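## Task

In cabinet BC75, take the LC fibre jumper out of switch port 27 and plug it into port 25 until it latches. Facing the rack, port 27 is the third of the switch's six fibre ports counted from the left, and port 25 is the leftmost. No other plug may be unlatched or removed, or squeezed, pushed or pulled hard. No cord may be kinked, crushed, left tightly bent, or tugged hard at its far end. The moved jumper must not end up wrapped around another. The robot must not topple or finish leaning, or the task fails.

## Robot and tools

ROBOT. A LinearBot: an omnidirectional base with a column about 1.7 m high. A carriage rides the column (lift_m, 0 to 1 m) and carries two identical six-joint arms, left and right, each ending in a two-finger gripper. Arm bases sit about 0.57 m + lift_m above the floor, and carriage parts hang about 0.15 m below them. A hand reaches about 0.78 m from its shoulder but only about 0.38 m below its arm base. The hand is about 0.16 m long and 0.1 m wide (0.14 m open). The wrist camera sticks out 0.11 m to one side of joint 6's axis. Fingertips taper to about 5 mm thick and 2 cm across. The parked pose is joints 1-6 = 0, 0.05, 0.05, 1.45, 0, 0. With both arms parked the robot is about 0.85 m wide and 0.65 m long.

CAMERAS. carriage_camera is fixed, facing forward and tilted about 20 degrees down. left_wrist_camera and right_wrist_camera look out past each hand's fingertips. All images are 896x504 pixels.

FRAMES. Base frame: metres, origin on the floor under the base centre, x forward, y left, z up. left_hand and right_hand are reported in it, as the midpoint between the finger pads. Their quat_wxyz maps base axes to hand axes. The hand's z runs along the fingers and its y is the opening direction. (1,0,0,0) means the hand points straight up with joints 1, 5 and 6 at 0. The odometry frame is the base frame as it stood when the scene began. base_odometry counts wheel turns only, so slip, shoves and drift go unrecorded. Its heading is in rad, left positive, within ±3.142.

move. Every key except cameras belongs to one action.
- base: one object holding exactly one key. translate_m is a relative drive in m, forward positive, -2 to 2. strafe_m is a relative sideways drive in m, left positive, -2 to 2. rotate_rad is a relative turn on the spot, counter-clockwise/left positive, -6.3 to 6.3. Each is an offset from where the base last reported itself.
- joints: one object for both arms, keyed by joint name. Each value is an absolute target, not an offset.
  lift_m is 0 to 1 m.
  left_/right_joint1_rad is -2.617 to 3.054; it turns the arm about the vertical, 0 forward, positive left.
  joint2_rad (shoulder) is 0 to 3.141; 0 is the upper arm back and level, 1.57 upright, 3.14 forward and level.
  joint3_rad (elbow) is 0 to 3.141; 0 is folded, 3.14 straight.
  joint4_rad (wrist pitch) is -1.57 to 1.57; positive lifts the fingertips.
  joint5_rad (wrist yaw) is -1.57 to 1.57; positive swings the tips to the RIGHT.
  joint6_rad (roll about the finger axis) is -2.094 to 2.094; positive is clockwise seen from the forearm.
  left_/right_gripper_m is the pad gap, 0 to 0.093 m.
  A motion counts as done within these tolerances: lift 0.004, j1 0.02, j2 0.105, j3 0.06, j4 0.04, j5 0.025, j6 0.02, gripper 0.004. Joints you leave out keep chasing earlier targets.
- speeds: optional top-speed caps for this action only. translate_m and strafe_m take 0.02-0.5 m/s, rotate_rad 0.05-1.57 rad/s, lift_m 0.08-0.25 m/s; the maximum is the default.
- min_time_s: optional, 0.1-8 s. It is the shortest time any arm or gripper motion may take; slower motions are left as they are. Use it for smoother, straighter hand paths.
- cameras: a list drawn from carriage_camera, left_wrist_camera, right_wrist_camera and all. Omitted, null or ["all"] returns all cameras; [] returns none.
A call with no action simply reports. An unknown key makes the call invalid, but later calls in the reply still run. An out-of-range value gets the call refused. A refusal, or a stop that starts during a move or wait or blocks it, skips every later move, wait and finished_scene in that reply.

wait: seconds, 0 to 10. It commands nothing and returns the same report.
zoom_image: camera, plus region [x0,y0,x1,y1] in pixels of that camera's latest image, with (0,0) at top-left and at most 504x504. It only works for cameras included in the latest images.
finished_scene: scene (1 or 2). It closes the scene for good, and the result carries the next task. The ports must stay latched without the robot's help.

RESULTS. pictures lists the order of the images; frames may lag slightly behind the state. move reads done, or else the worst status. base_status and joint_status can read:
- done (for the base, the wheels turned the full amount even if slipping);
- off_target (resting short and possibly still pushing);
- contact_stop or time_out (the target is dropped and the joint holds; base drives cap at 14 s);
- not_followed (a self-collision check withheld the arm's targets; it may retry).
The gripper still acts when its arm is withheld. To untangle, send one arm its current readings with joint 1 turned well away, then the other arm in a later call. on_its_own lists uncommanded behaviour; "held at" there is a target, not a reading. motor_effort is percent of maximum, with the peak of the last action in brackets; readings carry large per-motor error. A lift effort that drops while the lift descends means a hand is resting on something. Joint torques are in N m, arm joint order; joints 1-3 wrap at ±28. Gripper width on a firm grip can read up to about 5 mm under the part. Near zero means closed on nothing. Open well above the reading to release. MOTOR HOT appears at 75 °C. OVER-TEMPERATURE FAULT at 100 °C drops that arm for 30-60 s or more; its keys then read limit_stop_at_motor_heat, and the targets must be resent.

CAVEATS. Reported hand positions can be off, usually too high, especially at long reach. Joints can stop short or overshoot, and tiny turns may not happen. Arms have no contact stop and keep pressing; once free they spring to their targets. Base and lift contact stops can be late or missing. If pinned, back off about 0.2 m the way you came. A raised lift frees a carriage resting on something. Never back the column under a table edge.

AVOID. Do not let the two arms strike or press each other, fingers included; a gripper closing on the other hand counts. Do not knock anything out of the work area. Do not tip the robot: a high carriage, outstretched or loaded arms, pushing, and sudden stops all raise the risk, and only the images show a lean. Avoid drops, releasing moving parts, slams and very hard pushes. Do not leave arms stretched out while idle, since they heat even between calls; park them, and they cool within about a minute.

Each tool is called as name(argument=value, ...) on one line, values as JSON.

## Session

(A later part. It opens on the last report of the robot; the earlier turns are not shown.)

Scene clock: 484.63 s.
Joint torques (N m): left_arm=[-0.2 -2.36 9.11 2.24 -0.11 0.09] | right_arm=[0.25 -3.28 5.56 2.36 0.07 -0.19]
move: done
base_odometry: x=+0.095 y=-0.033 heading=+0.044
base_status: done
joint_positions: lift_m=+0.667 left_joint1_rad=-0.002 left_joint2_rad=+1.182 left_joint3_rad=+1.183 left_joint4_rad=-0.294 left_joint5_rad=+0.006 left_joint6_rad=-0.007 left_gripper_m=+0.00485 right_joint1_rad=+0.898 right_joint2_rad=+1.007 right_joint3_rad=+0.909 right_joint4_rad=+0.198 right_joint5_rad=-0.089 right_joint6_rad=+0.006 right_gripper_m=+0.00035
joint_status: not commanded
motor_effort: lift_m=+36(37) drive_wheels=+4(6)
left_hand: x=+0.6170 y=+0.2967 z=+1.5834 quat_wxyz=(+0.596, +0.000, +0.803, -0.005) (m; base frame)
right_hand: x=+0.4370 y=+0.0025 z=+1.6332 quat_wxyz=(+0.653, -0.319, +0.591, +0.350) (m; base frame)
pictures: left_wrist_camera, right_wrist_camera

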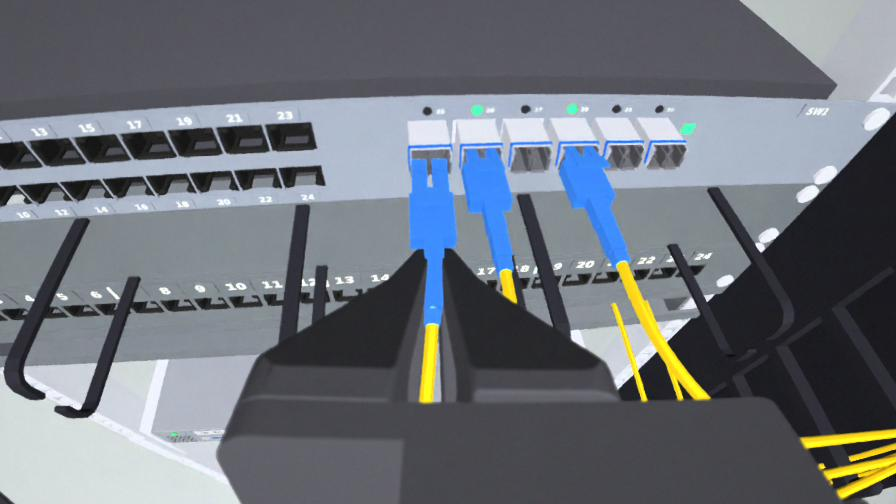

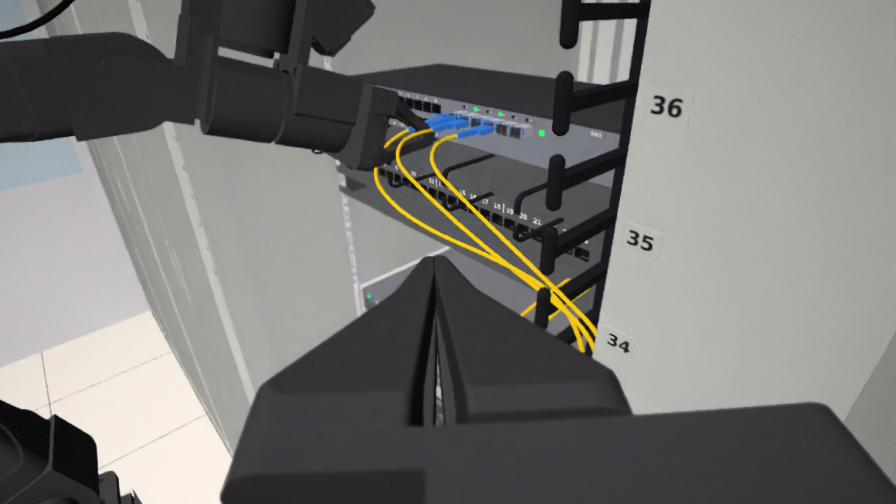

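move(base={"translate_m":-0.009}, speeds={"translate_m":0.03}, cameras=[])

move(joints={"left_joint4_rad":-0.2,"lift_m":0.6575}, cameras=["left_wrist_camera","right_wrist_camera"])

zoom_image(camera="left_wrist_camera", region=[395, 120, 525, 250])

zoom_image(camera="right_wrist_camera", region=[415, 85, 505, 145])

Scene clock: 493.87 s.
Joint torques (N m): left_arm=[-0.23 -3.86 9.16 1.94 -0.11 0.11] | right_arm=[0.2 -3.38 5.64 2.39 0.05 -0.19]
move: done
base_odometry: x=+0.086 y=-0.034 heading=+0.044
base_status: done
joint_positions: lift_m=+0.667 left_joint1_rad=-0.002 left_joint2_rad=+1.195 left_joint3_rad=+1.183 left_joint4_rad=-0.265 left_joint5_rad=+0.006 left_joint6_rad=-0.007 left_gripper_m=+0.00485 right_joint1_rad=+0.898 right_joint2_rad=+1.007 right_joint3_rad=+0.909 right_joint4_rad=+0.198 right_joint5_rad=-0.089 right_joint6_rad=+0.006 right_gripper_m=+0.00035
joint_status: not commanded
motor_effort: lift_m=+36(37) drive_wheels=-4(6)
left_hand: x=+0.6220 y=+0.2967 z=+1.5852 quat_wxyz=(+0.603, +0.000, +0.798, -0.005) (m; base frame)
right_hand: x=+0.4370 y=+0.0025 z=+1.6332 quat_wxyz=(+0.653, -0.319, +0.591, +0.350) (m; base frame)
pictures: none
No camera images: "cameras" was empty.

Scene clock: 494.47 s.
Joint torques (N m): left_arm=[-0.21 -3.88 9.22 2.03 -0.11 0.09] | right_arm=[0.24 -3.18 6.11 2.36 0.07 -0.19]
move: done
base_odometry: x=+0.086 y=-0.034 heading=+0.044
base_status: not commanded
joint_positions: lift_m=+0.658 left_joint1_rad=-0.002 left_joint2_rad=+1.196 left_joint3_rad=+1.183 left_joint4_rad=-0.224 left_joint5_rad=+0.006 left_joint6_rad=-0.007 left_gripper_m=+0.00485 right_joint1_rad=+0.898 right_joint2_rad=+1.006 right_joint3_rad=+0.903 right_joint4_rad=+0.196 right_joint5_rad=-0.089 right_joint6_rad=+0.006 right_gripper_m=+0.00035
joint_status: all done
motor_effort: lift_m=+38(39) drive_wheels=-4(4)
left_hand: x=+0.6248 y=+0.2967 z=+1.5852 quat_wxyz=(+0.619, +0.000, +0.786, -0.005) (m; base frame)
right_hand: x=+0.4370 y=+0.0025 z=+1.6204 quat_wxyz=(+0.651, -0.320, +0.593, +0.349) (m; base frame)
pictures: left_wrist_camera, right_wrist_camera

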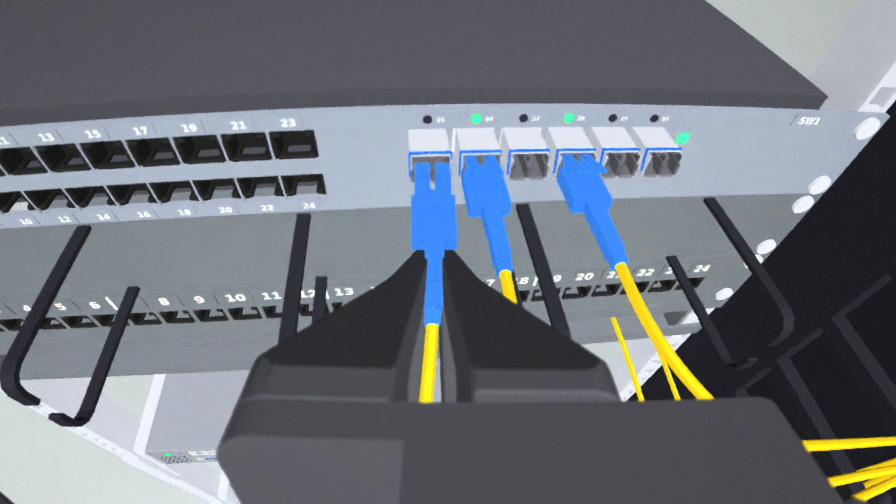

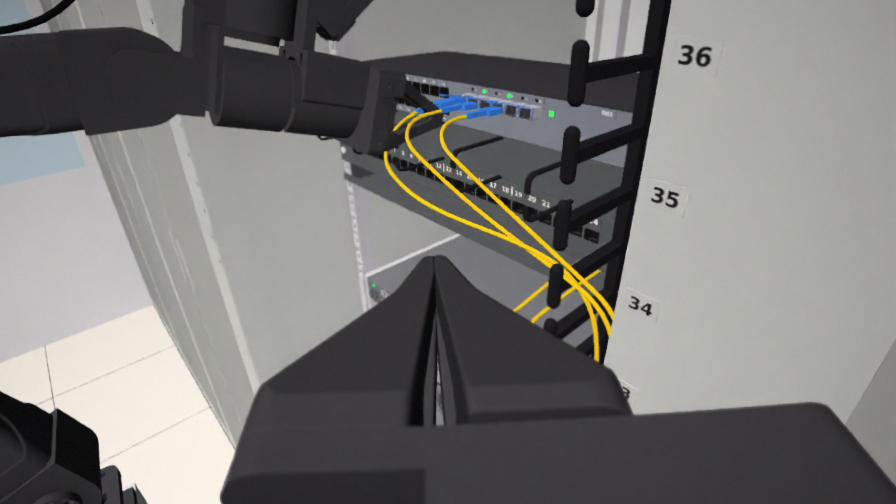

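Scaled by 3.877.

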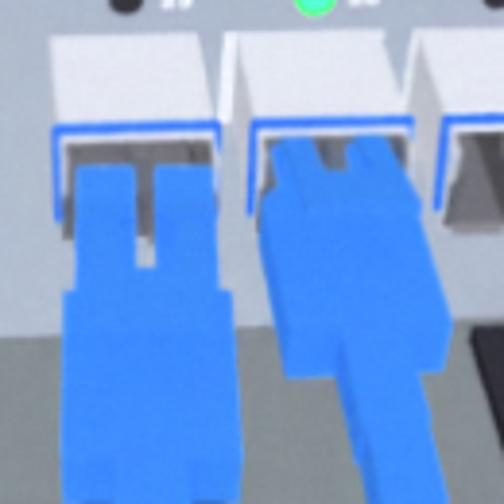

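Scaled by 5.600.

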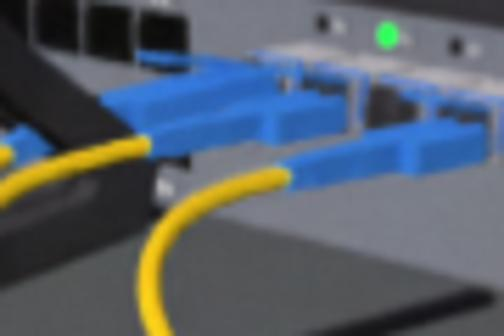

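move(base={"strafe_m":0.0013}, joints={"lift_m":0.6567}, speeds={"strafe_m":0.02}, cameras=[])

move(base={"translate_m":0.01}, speeds={"translate_m":0.02}, cameras=["left_wrist_camera","right_wrist_camera"])

zoom_image(camera="left_wrist_camera", region=[395, 120, 525, 250])

zoom_image(camera="right_wrist_camera", region=[415, 85, 505, 145])

Scene clock: 502.23 s.
Joint torques (N m): left_arm=[-0.28 -3.84 9.24 2.01 -0.11 0.09] | right_arm=[0.2 -3.19 6.04 2.37 0.07 -0.19]
move: done
base_odometry: x=+0.087 y=-0.032 heading=+0.044
base_status: done
joint_positions: lift_m=+0.657 left_joint1_rad=-0.002 left_joint2_rad=+1.196 left_joint3_rad=+1.183 left_joint4_rad=-0.223 left_joint5_rad=+0.007 left_joint6_rad=-0.007 left_gripper_m=+0.00485 right_joint1_rad=+0.898 right_joint2_rad=+1.006 right_joint3_rad=+0.903 right_joint4_rad=+0.197 right_joint5_rad=-0.089 right_joint6_rad=+0.006 right_gripper_m=+0.00035
joint_status: all done
motor_effort: lift_m=+35(37) drive_wheels=-5(6)
left_hand: x=+0.6248 y=+0.2966 z=+1.5848 quat_wxyz=(+0.619, +0.000, +0.785, -0.005) (m; base frame)
right_hand: x=+0.4370 y=+0.0025 z=+1.6200 quat_wxyz=(+0.651, -0.320, +0.593, +0.350) (m; base frame)
pictures: none
No camera images: "cameras" was empty.

Scene clock: 503.13 s.
Joint torques (N m): left_arm=[-0.18 -1.32 9.21 2.42 -0.15 0.08] | right_arm=[0.13 -3.02 6.24 2.39 0.06 -0.19]
move: done
base_odometry: x=+0.096 y=-0.032 heading=+0.043
base_status: done
joint_positions: lift_m=+0.657 left_joint1_rad=-0.002 left_joint2_rad=+1.171 left_joint3_rad=+1.183 left_joint4_rad=-0.267 left_joint5_rad=+0.007 left_joint6_rad=-0.007 left_gripper_m=+0.00485 right_joint1_rad=+0.898 right_joint2_rad=+1.005 right_joint3_rad=+0.903 right_joint4_rad=+0.197 right_joint5_rad=-0.088 right_joint6_rad=+0.006 right_gripper_m=+0.00035
joint_status: not commanded
motor_effort: lift_m=+36(36) drive_wheels=+4(7)
left_hand: x=+0.6162 y=+0.2967 z=+1.5836 quat_wxyz=(+0.611, +0.000, +0.791, -0.005) (m; base frame)
right_hand: x=+0.4370 y=+0.0023 z=+1.6202 quat_wxyz=(+0.652, -0.319, +0.593, +0.349) (m; base frame)
pictures: left_wrist_camera, right_wrist_camera

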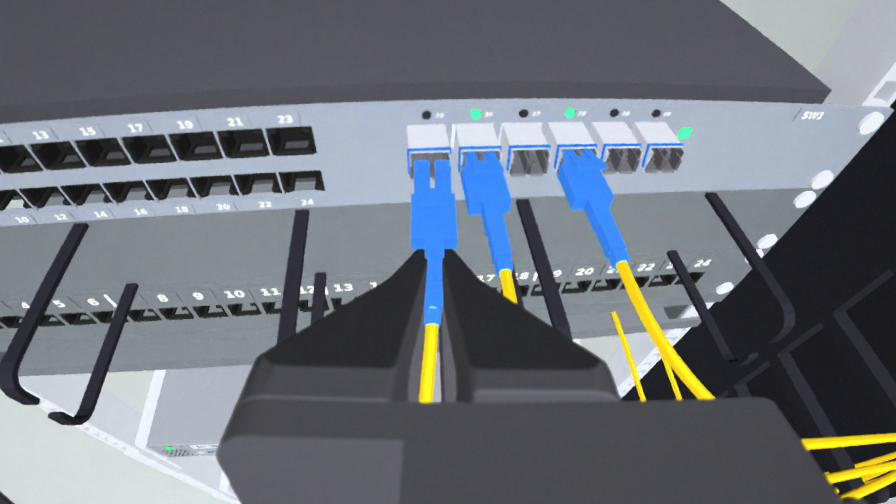

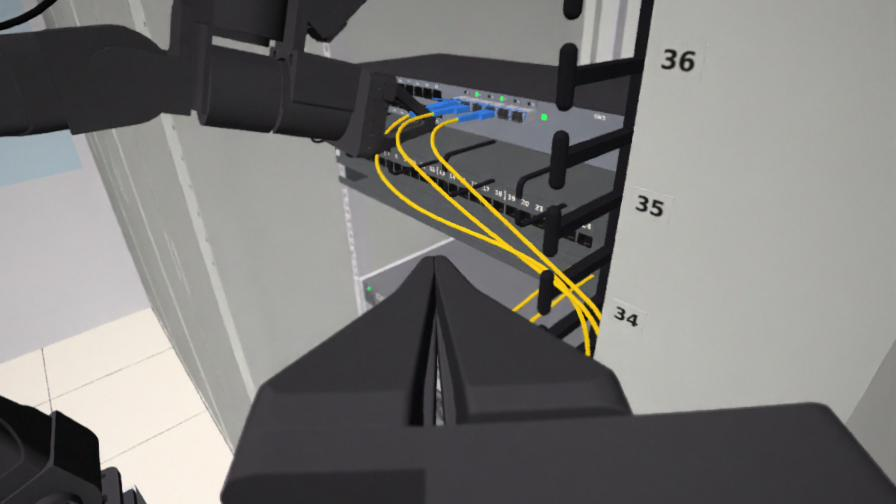

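Scaled by 3.877.

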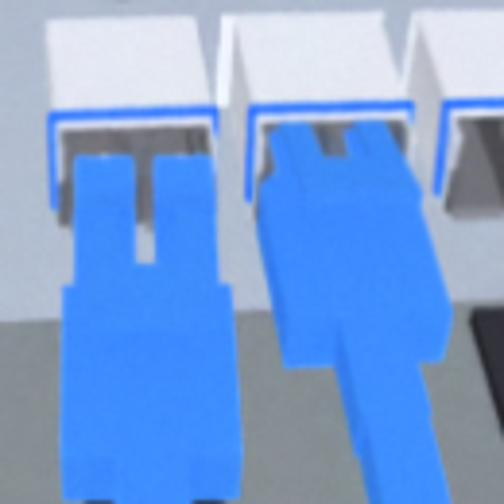

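Scaled by 5.600.

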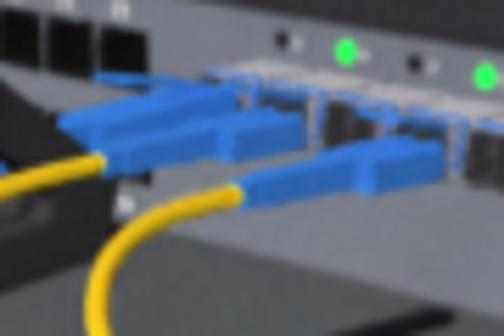

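move(base={"translate_m":-0.009}, speeds={"translate_m":0.03}, cameras=[])

move(base={"strafe_m":0.0022}, joints={"left_joint4_rad":-0.17,"lift_m":0.6495}, speeds={"strafe_m":0.02}, cameras=[])

move(base={"translate_m":0.009}, speeds={"translate_m":0.02}, cameras=["left_wrist_camera","right_wrist_camera"])

zoom_image(camera="left_wrist_camera", region=[395, 120, 525, 250])

zoom_image(camera="right_wrist_camera", region=[415, 75, 505, 135])

Scene clock: 509.40 s.
Joint torques (N m): left_arm=[-0.18 -3.38 9.13 2.04 -0.11 0.11] | right_arm=[0.08 -3.11 6 2.42 0.05 -0.19]
move: done
base_odometry: x=+0.088 y=-0.033 heading=+0.043
base_status: done
joint_positions: lift_m=+0.657 left_joint1_rad=-0.002 left_joint2_rad=+1.191 left_joint3_rad=+1.183 left_joint4_rad=-0.222 left_joint5_rad=+0.007 left_joint6_rad=-0.007 left_gripper_m=+0.00485 right_joint1_rad=+0.898 right_joint2_rad=+1.005 right_joint3_rad=+0.903 right_joint4_rad=+0.197 right_joint5_rad=-0.087 right_joint6_rad=+0.006 right_gripper_m=+0.00035
joint_status: not commanded
motor_effort: lift_m=+36(36) drive_wheels=-4(6)
left_hand: x=+0.6237 y=+0.2966 z=+1.5867 quat_wxyz=(+0.621, +0.000, +0.784, -0.005) (m; base frame)
right_hand: x=+0.4371 y=+0.0022 z=+1.6203 quat_wxyz=(+0.652, -0.319, +0.593, +0.349) (m; base frame)
pictures: none
No camera images: "cameras" was empty.

Scene clock: 510.13 s.
Joint torques (N m): left_arm=[-0.18 -3.44 9.13 2.08 -0.14 0.09] | right_arm=[0.17 -2.88 6.04 2.38 0.02 -0.19]
move: done
base_odometry: x=+0.088 y=-0.031 heading=+0.043
base_status: done
joint_positions: lift_m=+0.650 left_joint1_rad=-0.002 left_joint2_rad=+1.191 left_joint3_rad=+1.183 left_joint4_rad=-0.201 left_joint5_rad=+0.008 left_joint6_rad=-0.007 left_gripper_m=+0.00483 right_joint1_rad=+0.900 right_joint2_rad=+1.004 right_joint3_rad=+0.902 right_joint4_rad=+0.195 right_joint5_rad=-0.086 right_joint6_rad=+0.006 right_gripper_m=+0.00035
joint_status: all done
motor_effort: lift_m=+36(38) drive_wheels=-5(7)
left_hand: x=+0.6249 y=+0.2965 z=+1.5847 quat_wxyz=(+0.630, +0.000, +0.777, -0.006) (m; base frame)
right_hand: x=+0.4366 y=+0.0021 z=+1.6130 quat_wxyz=(+0.652, -0.319, +0.593, +0.349) (m; base frame)
pictures: none
No camera images: "cameras" was empty.

Scene clock: 510.97 s.
Joint torques (N m): left_arm=[-0.23 -1.32 9.29 2.48 -0.17 0.08] | right_arm=[0.13 -2.96 6.02 2.37 0.03 -0.19]
move: done
base_odometry: x=+0.096 y=-0.030 heading=+0.043
base_status: done
joint_positions: lift_m=+0.650 left_joint1_rad=-0.002 left_joint2_rad=+1.172 left_joint3_rad=+1.183 left_joint4_rad=-0.241 left_joint5_rad=+0.009 left_joint6_rad=-0.007 left_gripper_m=+0.00483 right_joint1_rad=+0.900 right_joint2_rad=+1.004 right_joint3_rad=+0.902 right_joint4_rad=+0.196 right_joint5_rad=-0.085 right_joint6_rad=+0.006 right_gripper_m=+0.00035
joint_status: not commanded
motor_effort: lift_m=+36(37) drive_wheels=+3(7)
left_hand: x=+0.6179 y=+0.2963 z=+1.5825 quat_wxyz=(+0.622, +0.001, +0.783, -0.006) (m; base frame)
right_hand: x=+0.4367 y=+0.0021 z=+1.6132 quat_wxyz=(+0.652, -0.319, +0.593, +0.349) (m; base frame)
pictures: left_wrist_camera, right_wrist_camera

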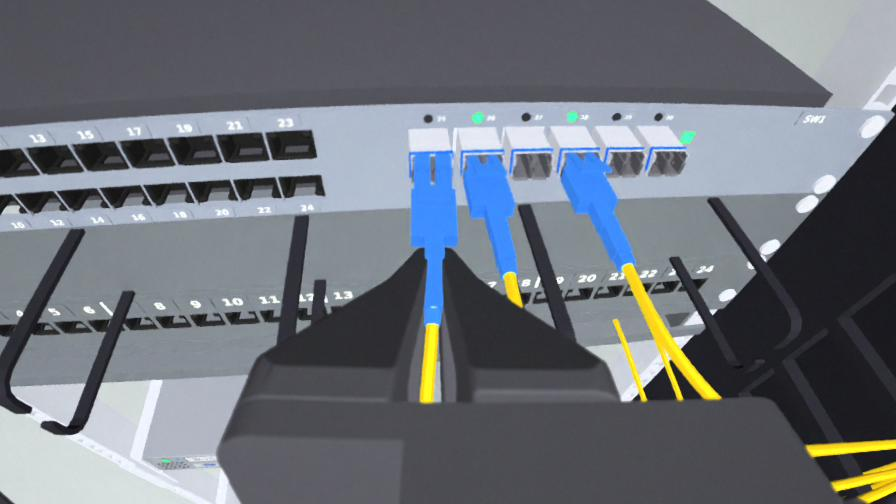

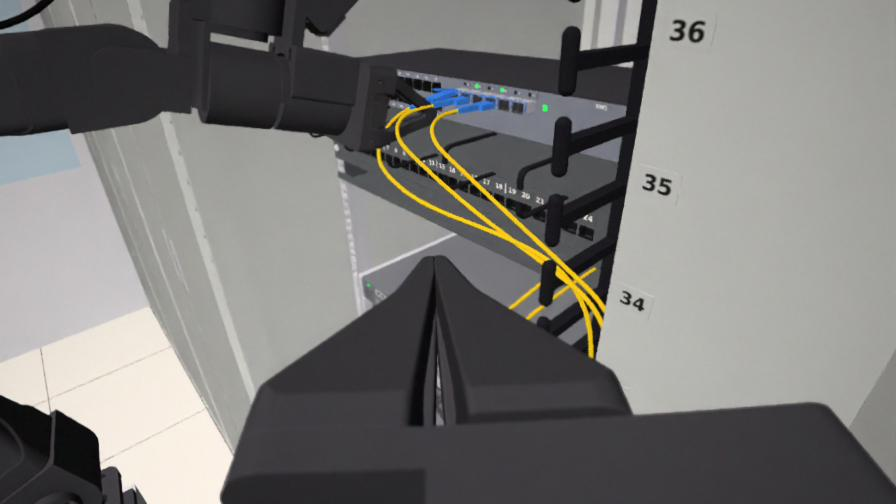

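Scaled by 3.877.

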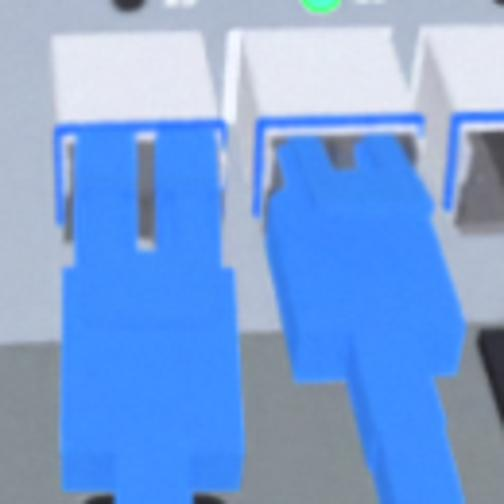

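Scaled by 5.600.

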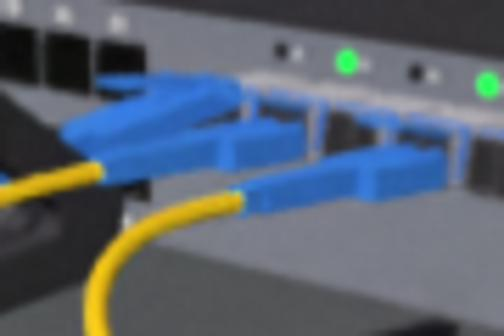

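move(base={"translate_m":-0.012}, speeds={"translate_m":0.03}, cameras=["left_wrist_camera","right_wrist_camera"])

zoom_image(camera="left_wrist_camera", region=[395, 120, 525, 250])

zoom_image(camera="right_wrist_camera", region=[415, 75, 505, 135])

Scene clock: 515.80 s.
Joint torques (N m): left_arm=[-0.23 -3.82 9.24 1.99 -0.13 0.11] | right_arm=[0.24 -3.07 6.08 2.38 0.03 -0.19]
move: done
base_odometry: x=+0.085 y=-0.031 heading=+0.042
base_status: done
joint_positions: lift_m=+0.650 left_joint1_rad=-0.002 left_joint2_rad=+1.195 left_joint3_rad=+1.183 left_joint4_rad=-0.187 left_joint5_rad=+0.009 left_joint6_rad=-0.007 left_gripper_m=+0.00483 right_joint1_rad=+0.900 right_joint2_rad=+1.004 right_joint3_rad=+0.902 right_joint4_rad=+0.196 right_joint5_rad=-0.085 right_joint6_rad=+0.006 right_gripper_m=+0.00035
joint_status: not commanded
motor_effort: lift_m=+37(37) drive_wheels=-4(5)
left_hand: x=+0.6264 y=+0.2962 z=+1.5866 quat_wxyz=(+0.634, +0.001, +0.774, -0.006) (m; base frame)
right_hand: x=+0.4368 y=+0.0020 z=+1.6132 quat_wxyz=(+0.652, -0.319, +0.593, +0.349) (m; base frame)
pictures: left_wrist_camera, right_wrist_camera

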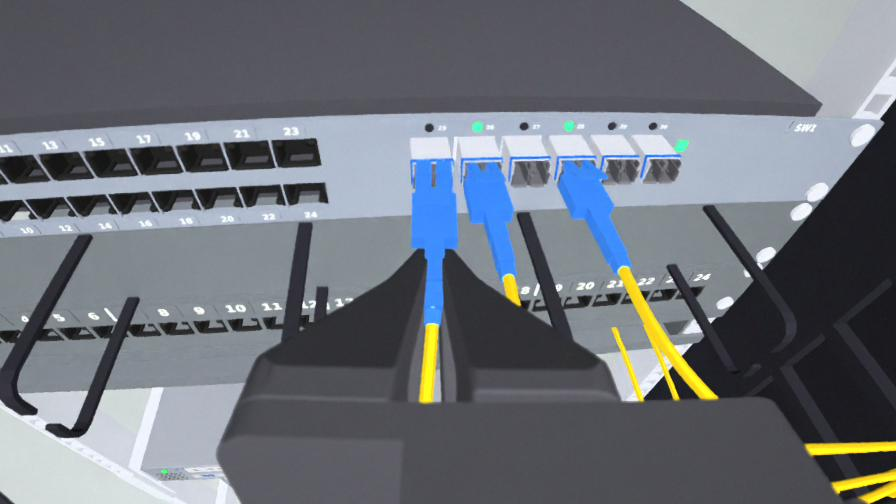

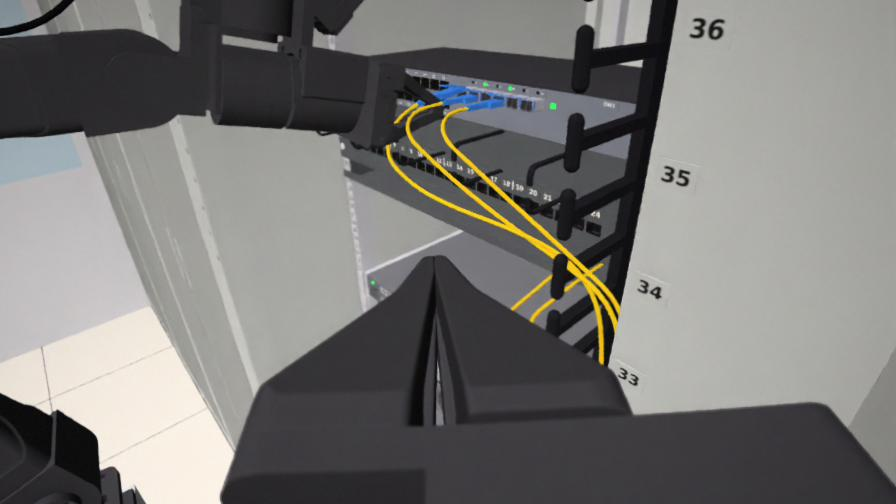

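Scaled by 3.877.

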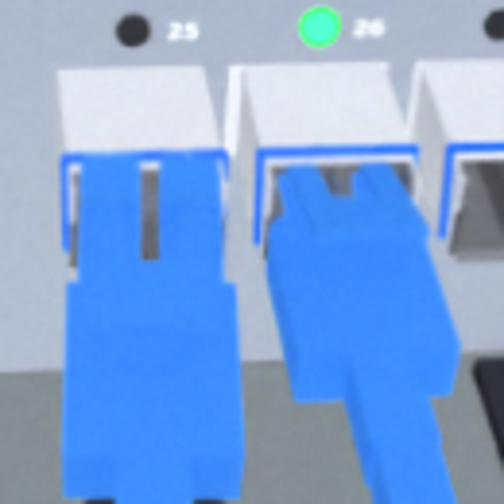

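Scaled by 5.600.

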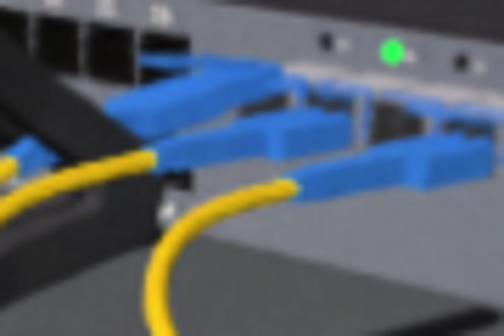

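move(base={"strafe_m":0.0014}, joints={"left_joint4_rad":-0.21,"lift_m":0.6575}, speeds={"strafe_m":0.02}, cameras=["left_wrist_camera","right_wrist_camera"])

zoom_image(camera="left_wrist_camera", region=[395, 120, 525, 250])

zoom_image(camera="right_wrist_camera", region=[415, 85, 505, 145])

Scene clock: 525.23 s.
Joint torques (N m): left_arm=[-0.18 -3.89 9.2 1.84 -0.14 0.05] | right_arm=[0.13 -3.03 6.13 2.33 0 -0.19]
move: done
base_odometry: x=+0.085 y=-0.030 heading=+0.042
base_status: done
joint_positions: lift_m=+0.657 left_joint1_rad=+0.000 left_joint2_rad=+1.195 left_joint3_rad=+1.183 left_joint4_rad=-0.213 left_joint5_rad=+0.007 left_joint6_rad=-0.007 left_gripper_m=+0.00483 right_joint1_rad=+0.900 right_joint2_rad=+1.004 right_joint3_rad=+0.902 right_joint4_rad=+0.199 right_joint5_rad=-0.084 right_joint6_rad=+0.006 right_gripper_m=+0.00035
joint_status: all done
motor_effort: lift_m=+40(48) drive_wheels=-5(7)
left_hand: x=+0.6253 y=+0.2971 z=+1.5878 quat_wxyz=(+0.623, +0.000, +0.782, -0.005) (m; base frame)
right_hand: x=+0.4369 y=+0.0018 z=+1.6217 quat_wxyz=(+0.653, -0.318, +0.592, +0.349) (m; base frame)
pictures: left_wrist_camera, right_wrist_camera

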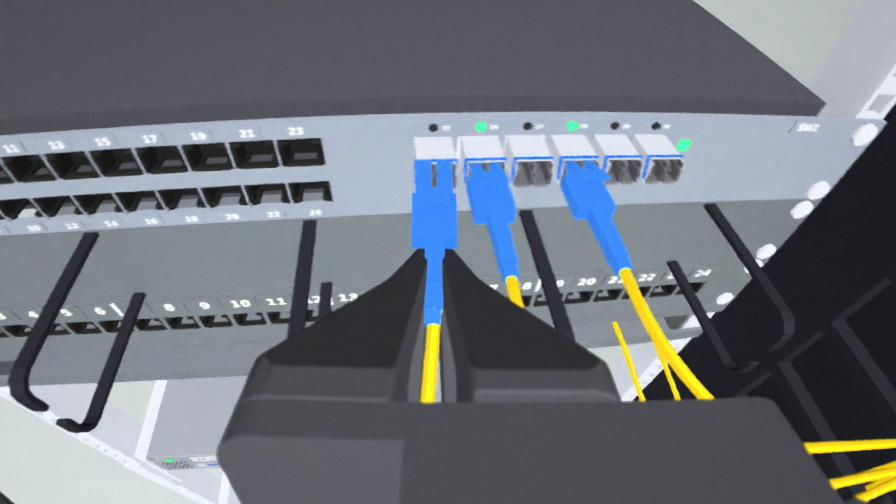

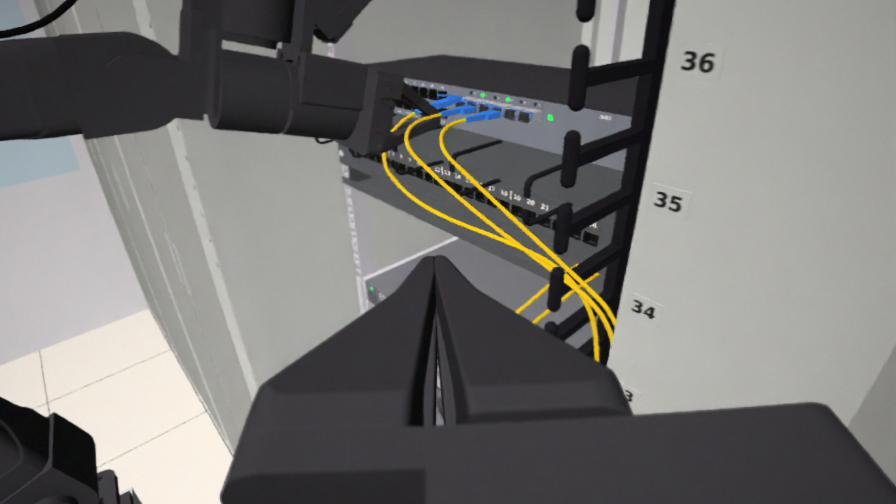

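Scaled by 3.877.

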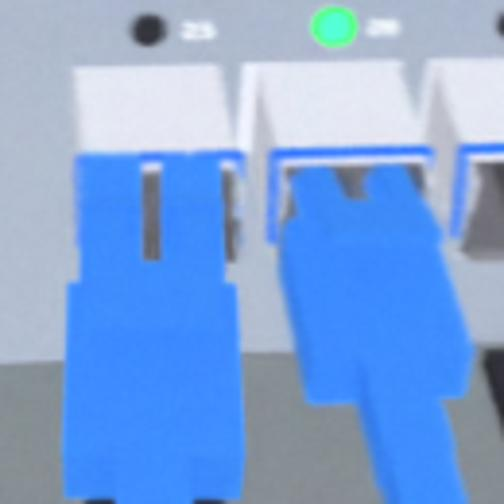

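Scaled by 5.600.

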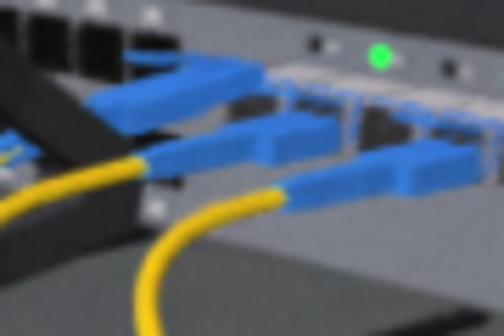

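move(joints={"lift_m":0.6527}, cameras=["left_wrist_camera","right_wrist_camera"])

zoom_image(camera="left_wrist_camera", region=[395, 120, 525, 250])

zoom_image(camera="right_wrist_camera", region=[415, 75, 505, 135])

Scene clock: 529.73 s.
Joint torques (N m): left_arm=[-0.24 -4.07 9.2 1.82 -0.13 0.09] | right_arm=[0.1 -2.91 6.11 2.35 0 -0.19]
move: done
base_odometry: x=+0.085 y=-0.030 heading=+0.042
base_status: not commanded
joint_positions: lift_m=+0.653 left_joint1_rad=+0.000 left_joint2_rad=+1.195 left_joint3_rad=+1.183 left_joint4_rad=-0.207 left_joint5_rad=+0.006 left_joint6_rad=-0.007 left_gripper_m=+0.00483 right_joint1_rad=+0.900 right_joint2_rad=+1.003 right_joint3_rad=+0.902 right_joint4_rad=+0.196 right_joint5_rad=-0.083 right_joint6_rad=+0.006 right_gripper_m=+0.00035
joint_status: all done
motor_effort: lift_m=+37(38) drive_wheels=-5(5)
left_hand: x=+0.6256 y=+0.2972 z=+1.5846 quat_wxyz=(+0.625, +0.000, +0.780, -0.005) (m; base frame)
right_hand: x=+0.4370 y=+0.0017 z=+1.6165 quat_wxyz=(+0.653, -0.318, +0.593, +0.348) (m; base frame)
pictures: left_wrist_camera, right_wrist_camera

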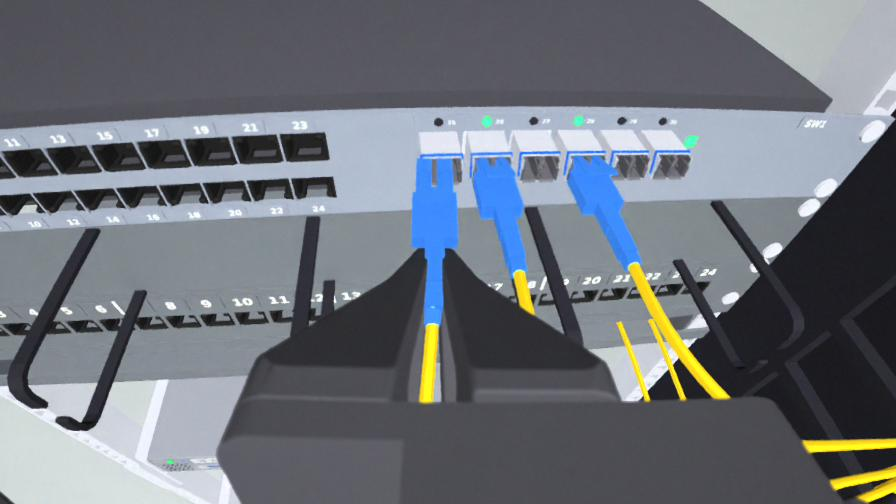

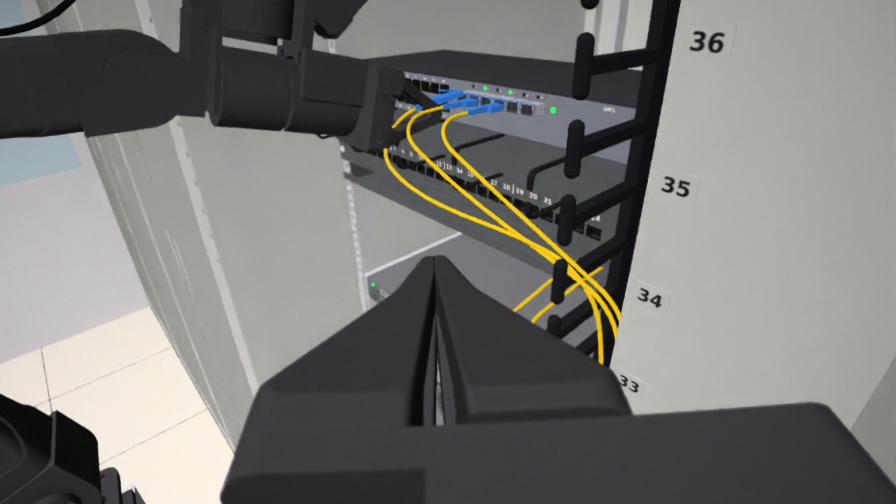

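Scaled by 3.877.

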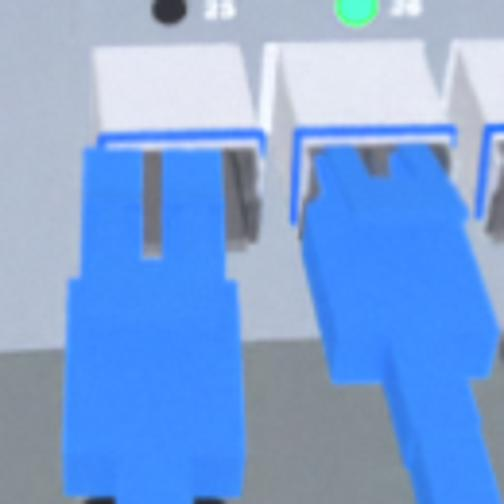

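Scaled by 5.600.

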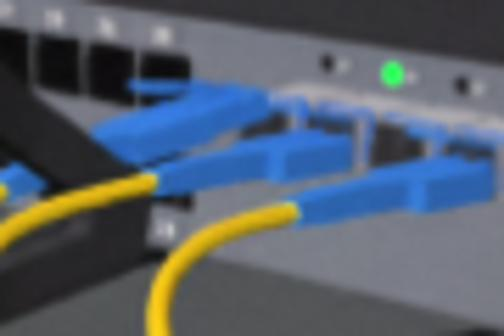

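move(base={"strafe_m":-0.0018}, joints={"lift_m":0.6487}, speeds={"strafe_m":0.02}, cameras=["left_wrist_camera","right_wrist_camera"])

zoom_image(camera="left_wrist_camera", region=[395, 120, 525, 250])

zoom_image(camera="right_wrist_camera", region=[415, 65, 505, 125])

Scene clock: 550.67 s.
Joint torques (N m): left_arm=[-0.18 -3.79 9.29 1.85 -0.1 0.1] | right_arm=[0.09 -2.92 6.12 2.38 -0.02 -0.19]
move: done
base_odometry: x=+0.085 y=-0.031 heading=+0.042
base_status: done
joint_positions: lift_m=+0.649 left_joint1_rad=-0.001 left_joint2_rad=+1.195 left_joint3_rad=+1.183 left_joint4_rad=-0.212 left_joint5_rad=+0.006 left_joint6_rad=-0.007 left_gripper_m=+0.00482 right_joint1_rad=+0.900 right_joint2_rad=+1.003 right_joint3_rad=+0.902 right_joint4_rad=+0.196 right_joint5_rad=-0.082 right_joint6_rad=+0.006 right_gripper_m=+0.00035
joint_status: all done
motor_effort: lift_m=+36(38) drive_wheels=+1(5)
left_hand: x=+0.6253 y=+0.2970 z=+1.5794 quat_wxyz=(+0.623, +0.000, +0.782, -0.005) (m; base frame)
right_hand: x=+0.4372 y=+0.0016 z=+1.6124 quat_wxyz=(+0.653, -0.318, +0.593, +0.348) (m; base frame)
pictures: left_wrist_camera, right_wrist_camera

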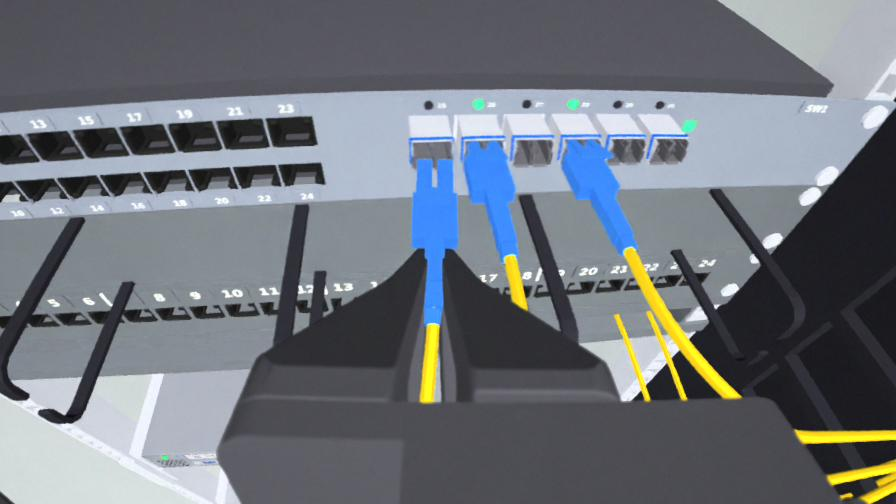

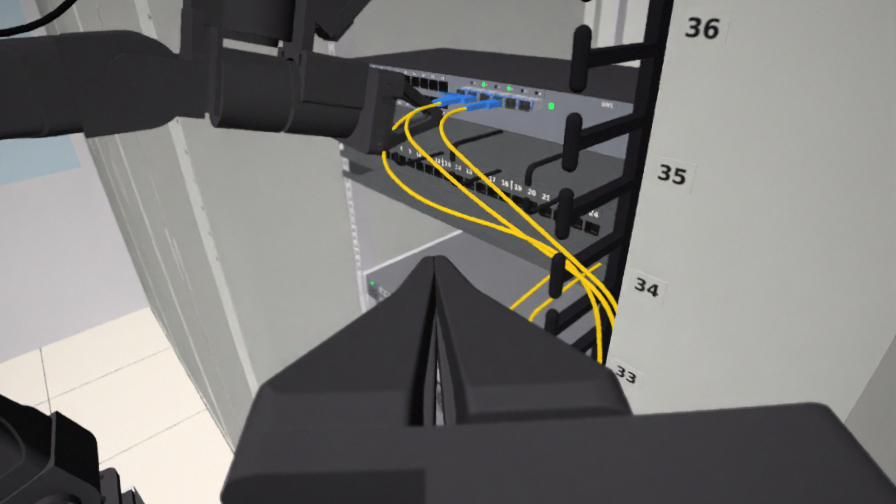

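Scaled by 3.877.

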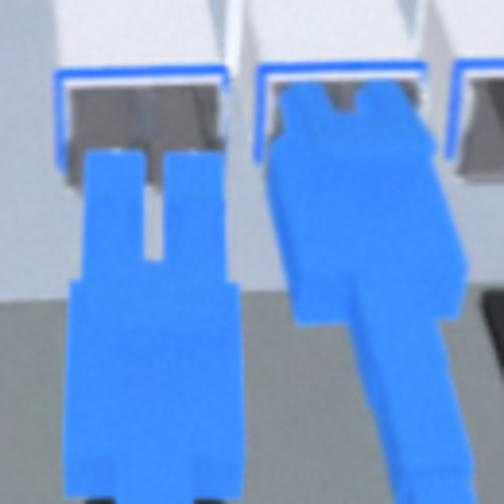

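Scaled by 5.600.

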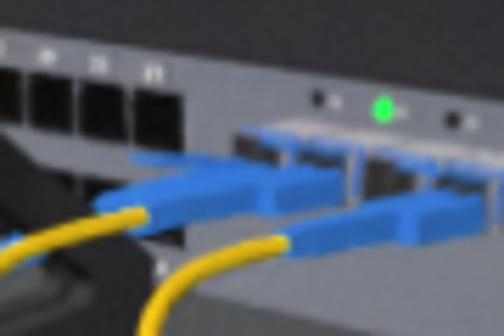

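move(base={"strafe_m":0.0014}, speeds={"strafe_m":0.02}, cameras=["left_wrist_camera"])

zoom_image(camera="left_wrist_camera", region=[395, 120, 525, 250])

move(base={"translate_m":0.006}, speeds={"translate_m":0.02}, cameras=["left_wrist_camera","right_wrist_camera"])

zoom_image(camera="left_wrist_camera", region=[395, 120, 525, 250])

zoom_image(camera="right_wrist_camera", region=[415, 65, 505, 125])

Scene clock: 557.03 s.
Joint torques (N m): left_arm=[-0.14 -3.88 9.17 1.87 -0.09 0.09] | right_arm=[0.13 -2.82 6.17 2.36 -0.02 -0.19]
move: done
base_odometry: x=+0.085 y=-0.030 heading=+0.042
base_status: done
joint_positions: lift_m=+0.649 left_joint1_rad=-0.002 left_joint2_rad=+1.195 left_joint3_rad=+1.183 left_joint4_rad=-0.217 left_joint5_rad=+0.006 left_joint6_rad=-0.007 left_gripper_m=+0.00482 right_joint1_rad=+0.900 right_joint2_rad=+1.003 right_joint3_rad=+0.902 right_joint4_rad=+0.196 right_joint5_rad=-0.082 right_joint6_rad=+0.006 right_gripper_m=+0.00035
joint_status: not commanded
motor_effort: lift_m=+36(37) drive_wheels=-4(4)
left_hand: x=+0.6250 y=+0.2967 z=+1.5782 quat_wxyz=(+0.621, +0.000, +0.783, -0.005) (m; base frame)
right_hand: x=+0.4372 y=+0.0016 z=+1.6125 quat_wxyz=(+0.653, -0.318, +0.593, +0.348) (m; base frame)
pictures: left_wrist_camera

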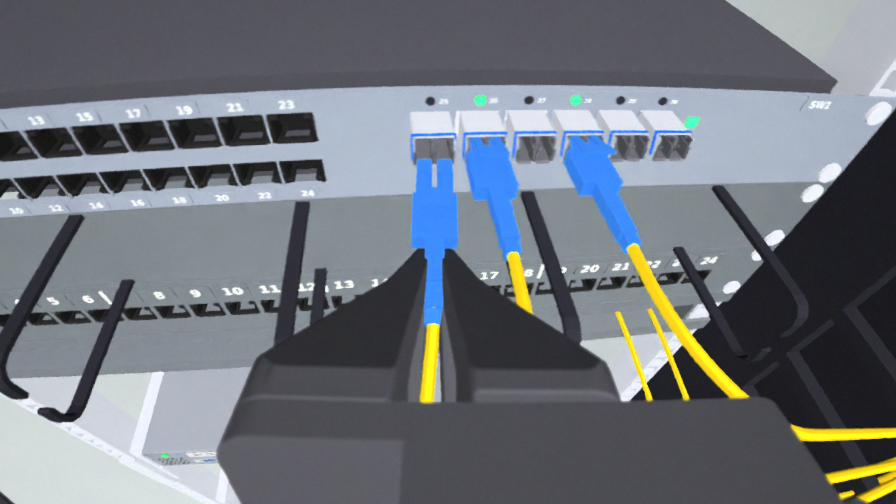

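Scaled by 3.877.

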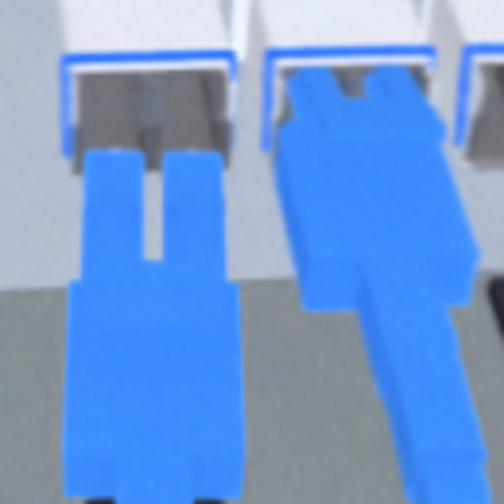

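Scene clock: 557.80 s.
Joint torques (N m): left_arm=[-0.17 -2.61 9.26 2.2 -0.1 0.11] | right_arm=[0.12 -2.93 6.04 2.35 -0.02 -0.19]
move: done
base_odometry: x=+0.091 y=-0.030 heading=+0.042
base_status: done
joint_positions: lift_m=+0.649 left_joint1_rad=-0.002 left_joint2_rad=+1.184 left_joint3_rad=+1.183 left_joint4_rad=-0.245 left_joint5_rad=+0.006 left_joint6_rad=-0.007 left_gripper_m=+0.00482 right_joint1_rad=+0.900 right_joint2_rad=+1.003 right_joint3_rad=+0.902 right_joint4_rad=+0.197 right_joint5_rad=-0.082 right_joint6_rad=+0.006 right_gripper_m=+0.00035
joint_status: not commanded
motor_effort: lift_m=+36(37) drive_wheels=+3(6)
left_hand: x=+0.6205 y=+0.2967 z=+1.5761 quat_wxyz=(+0.615, +0.000, +0.788, -0.005) (m; base frame)
right_hand: x=+0.4371 y=+0.0016 z=+1.6127 quat_wxyz=(+0.653, -0.317, +0.593, +0.348) (m; base frame)
pictures: left_wrist_camera, right_wrist_camera

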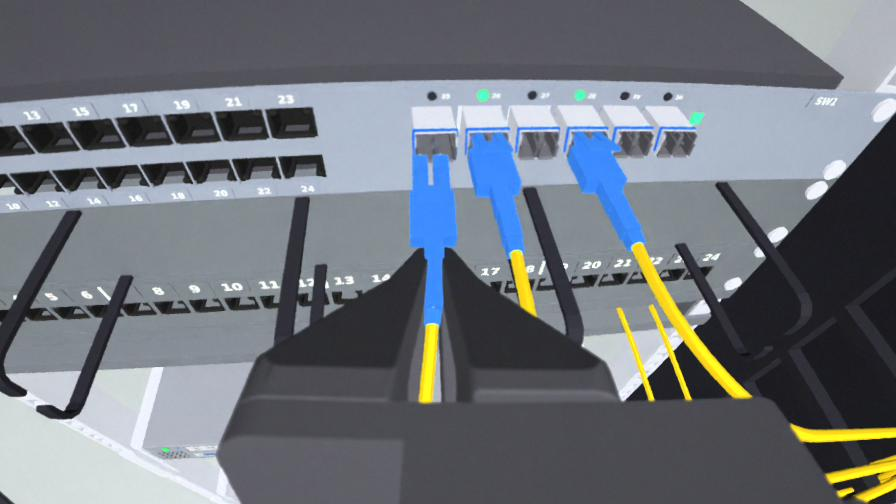

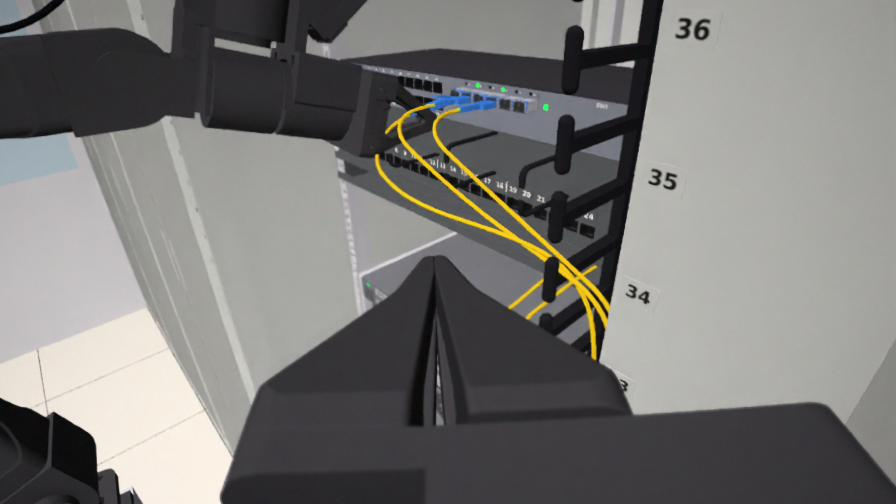

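Scaled by 3.877.

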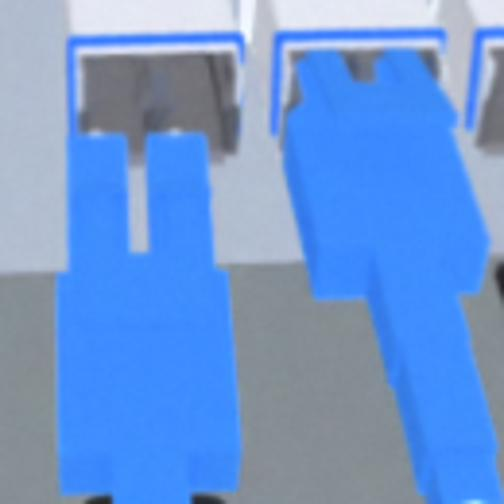

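Scaled by 5.600.

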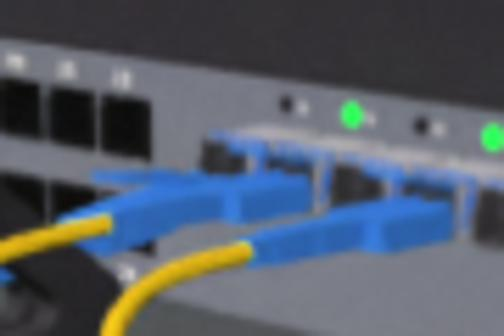

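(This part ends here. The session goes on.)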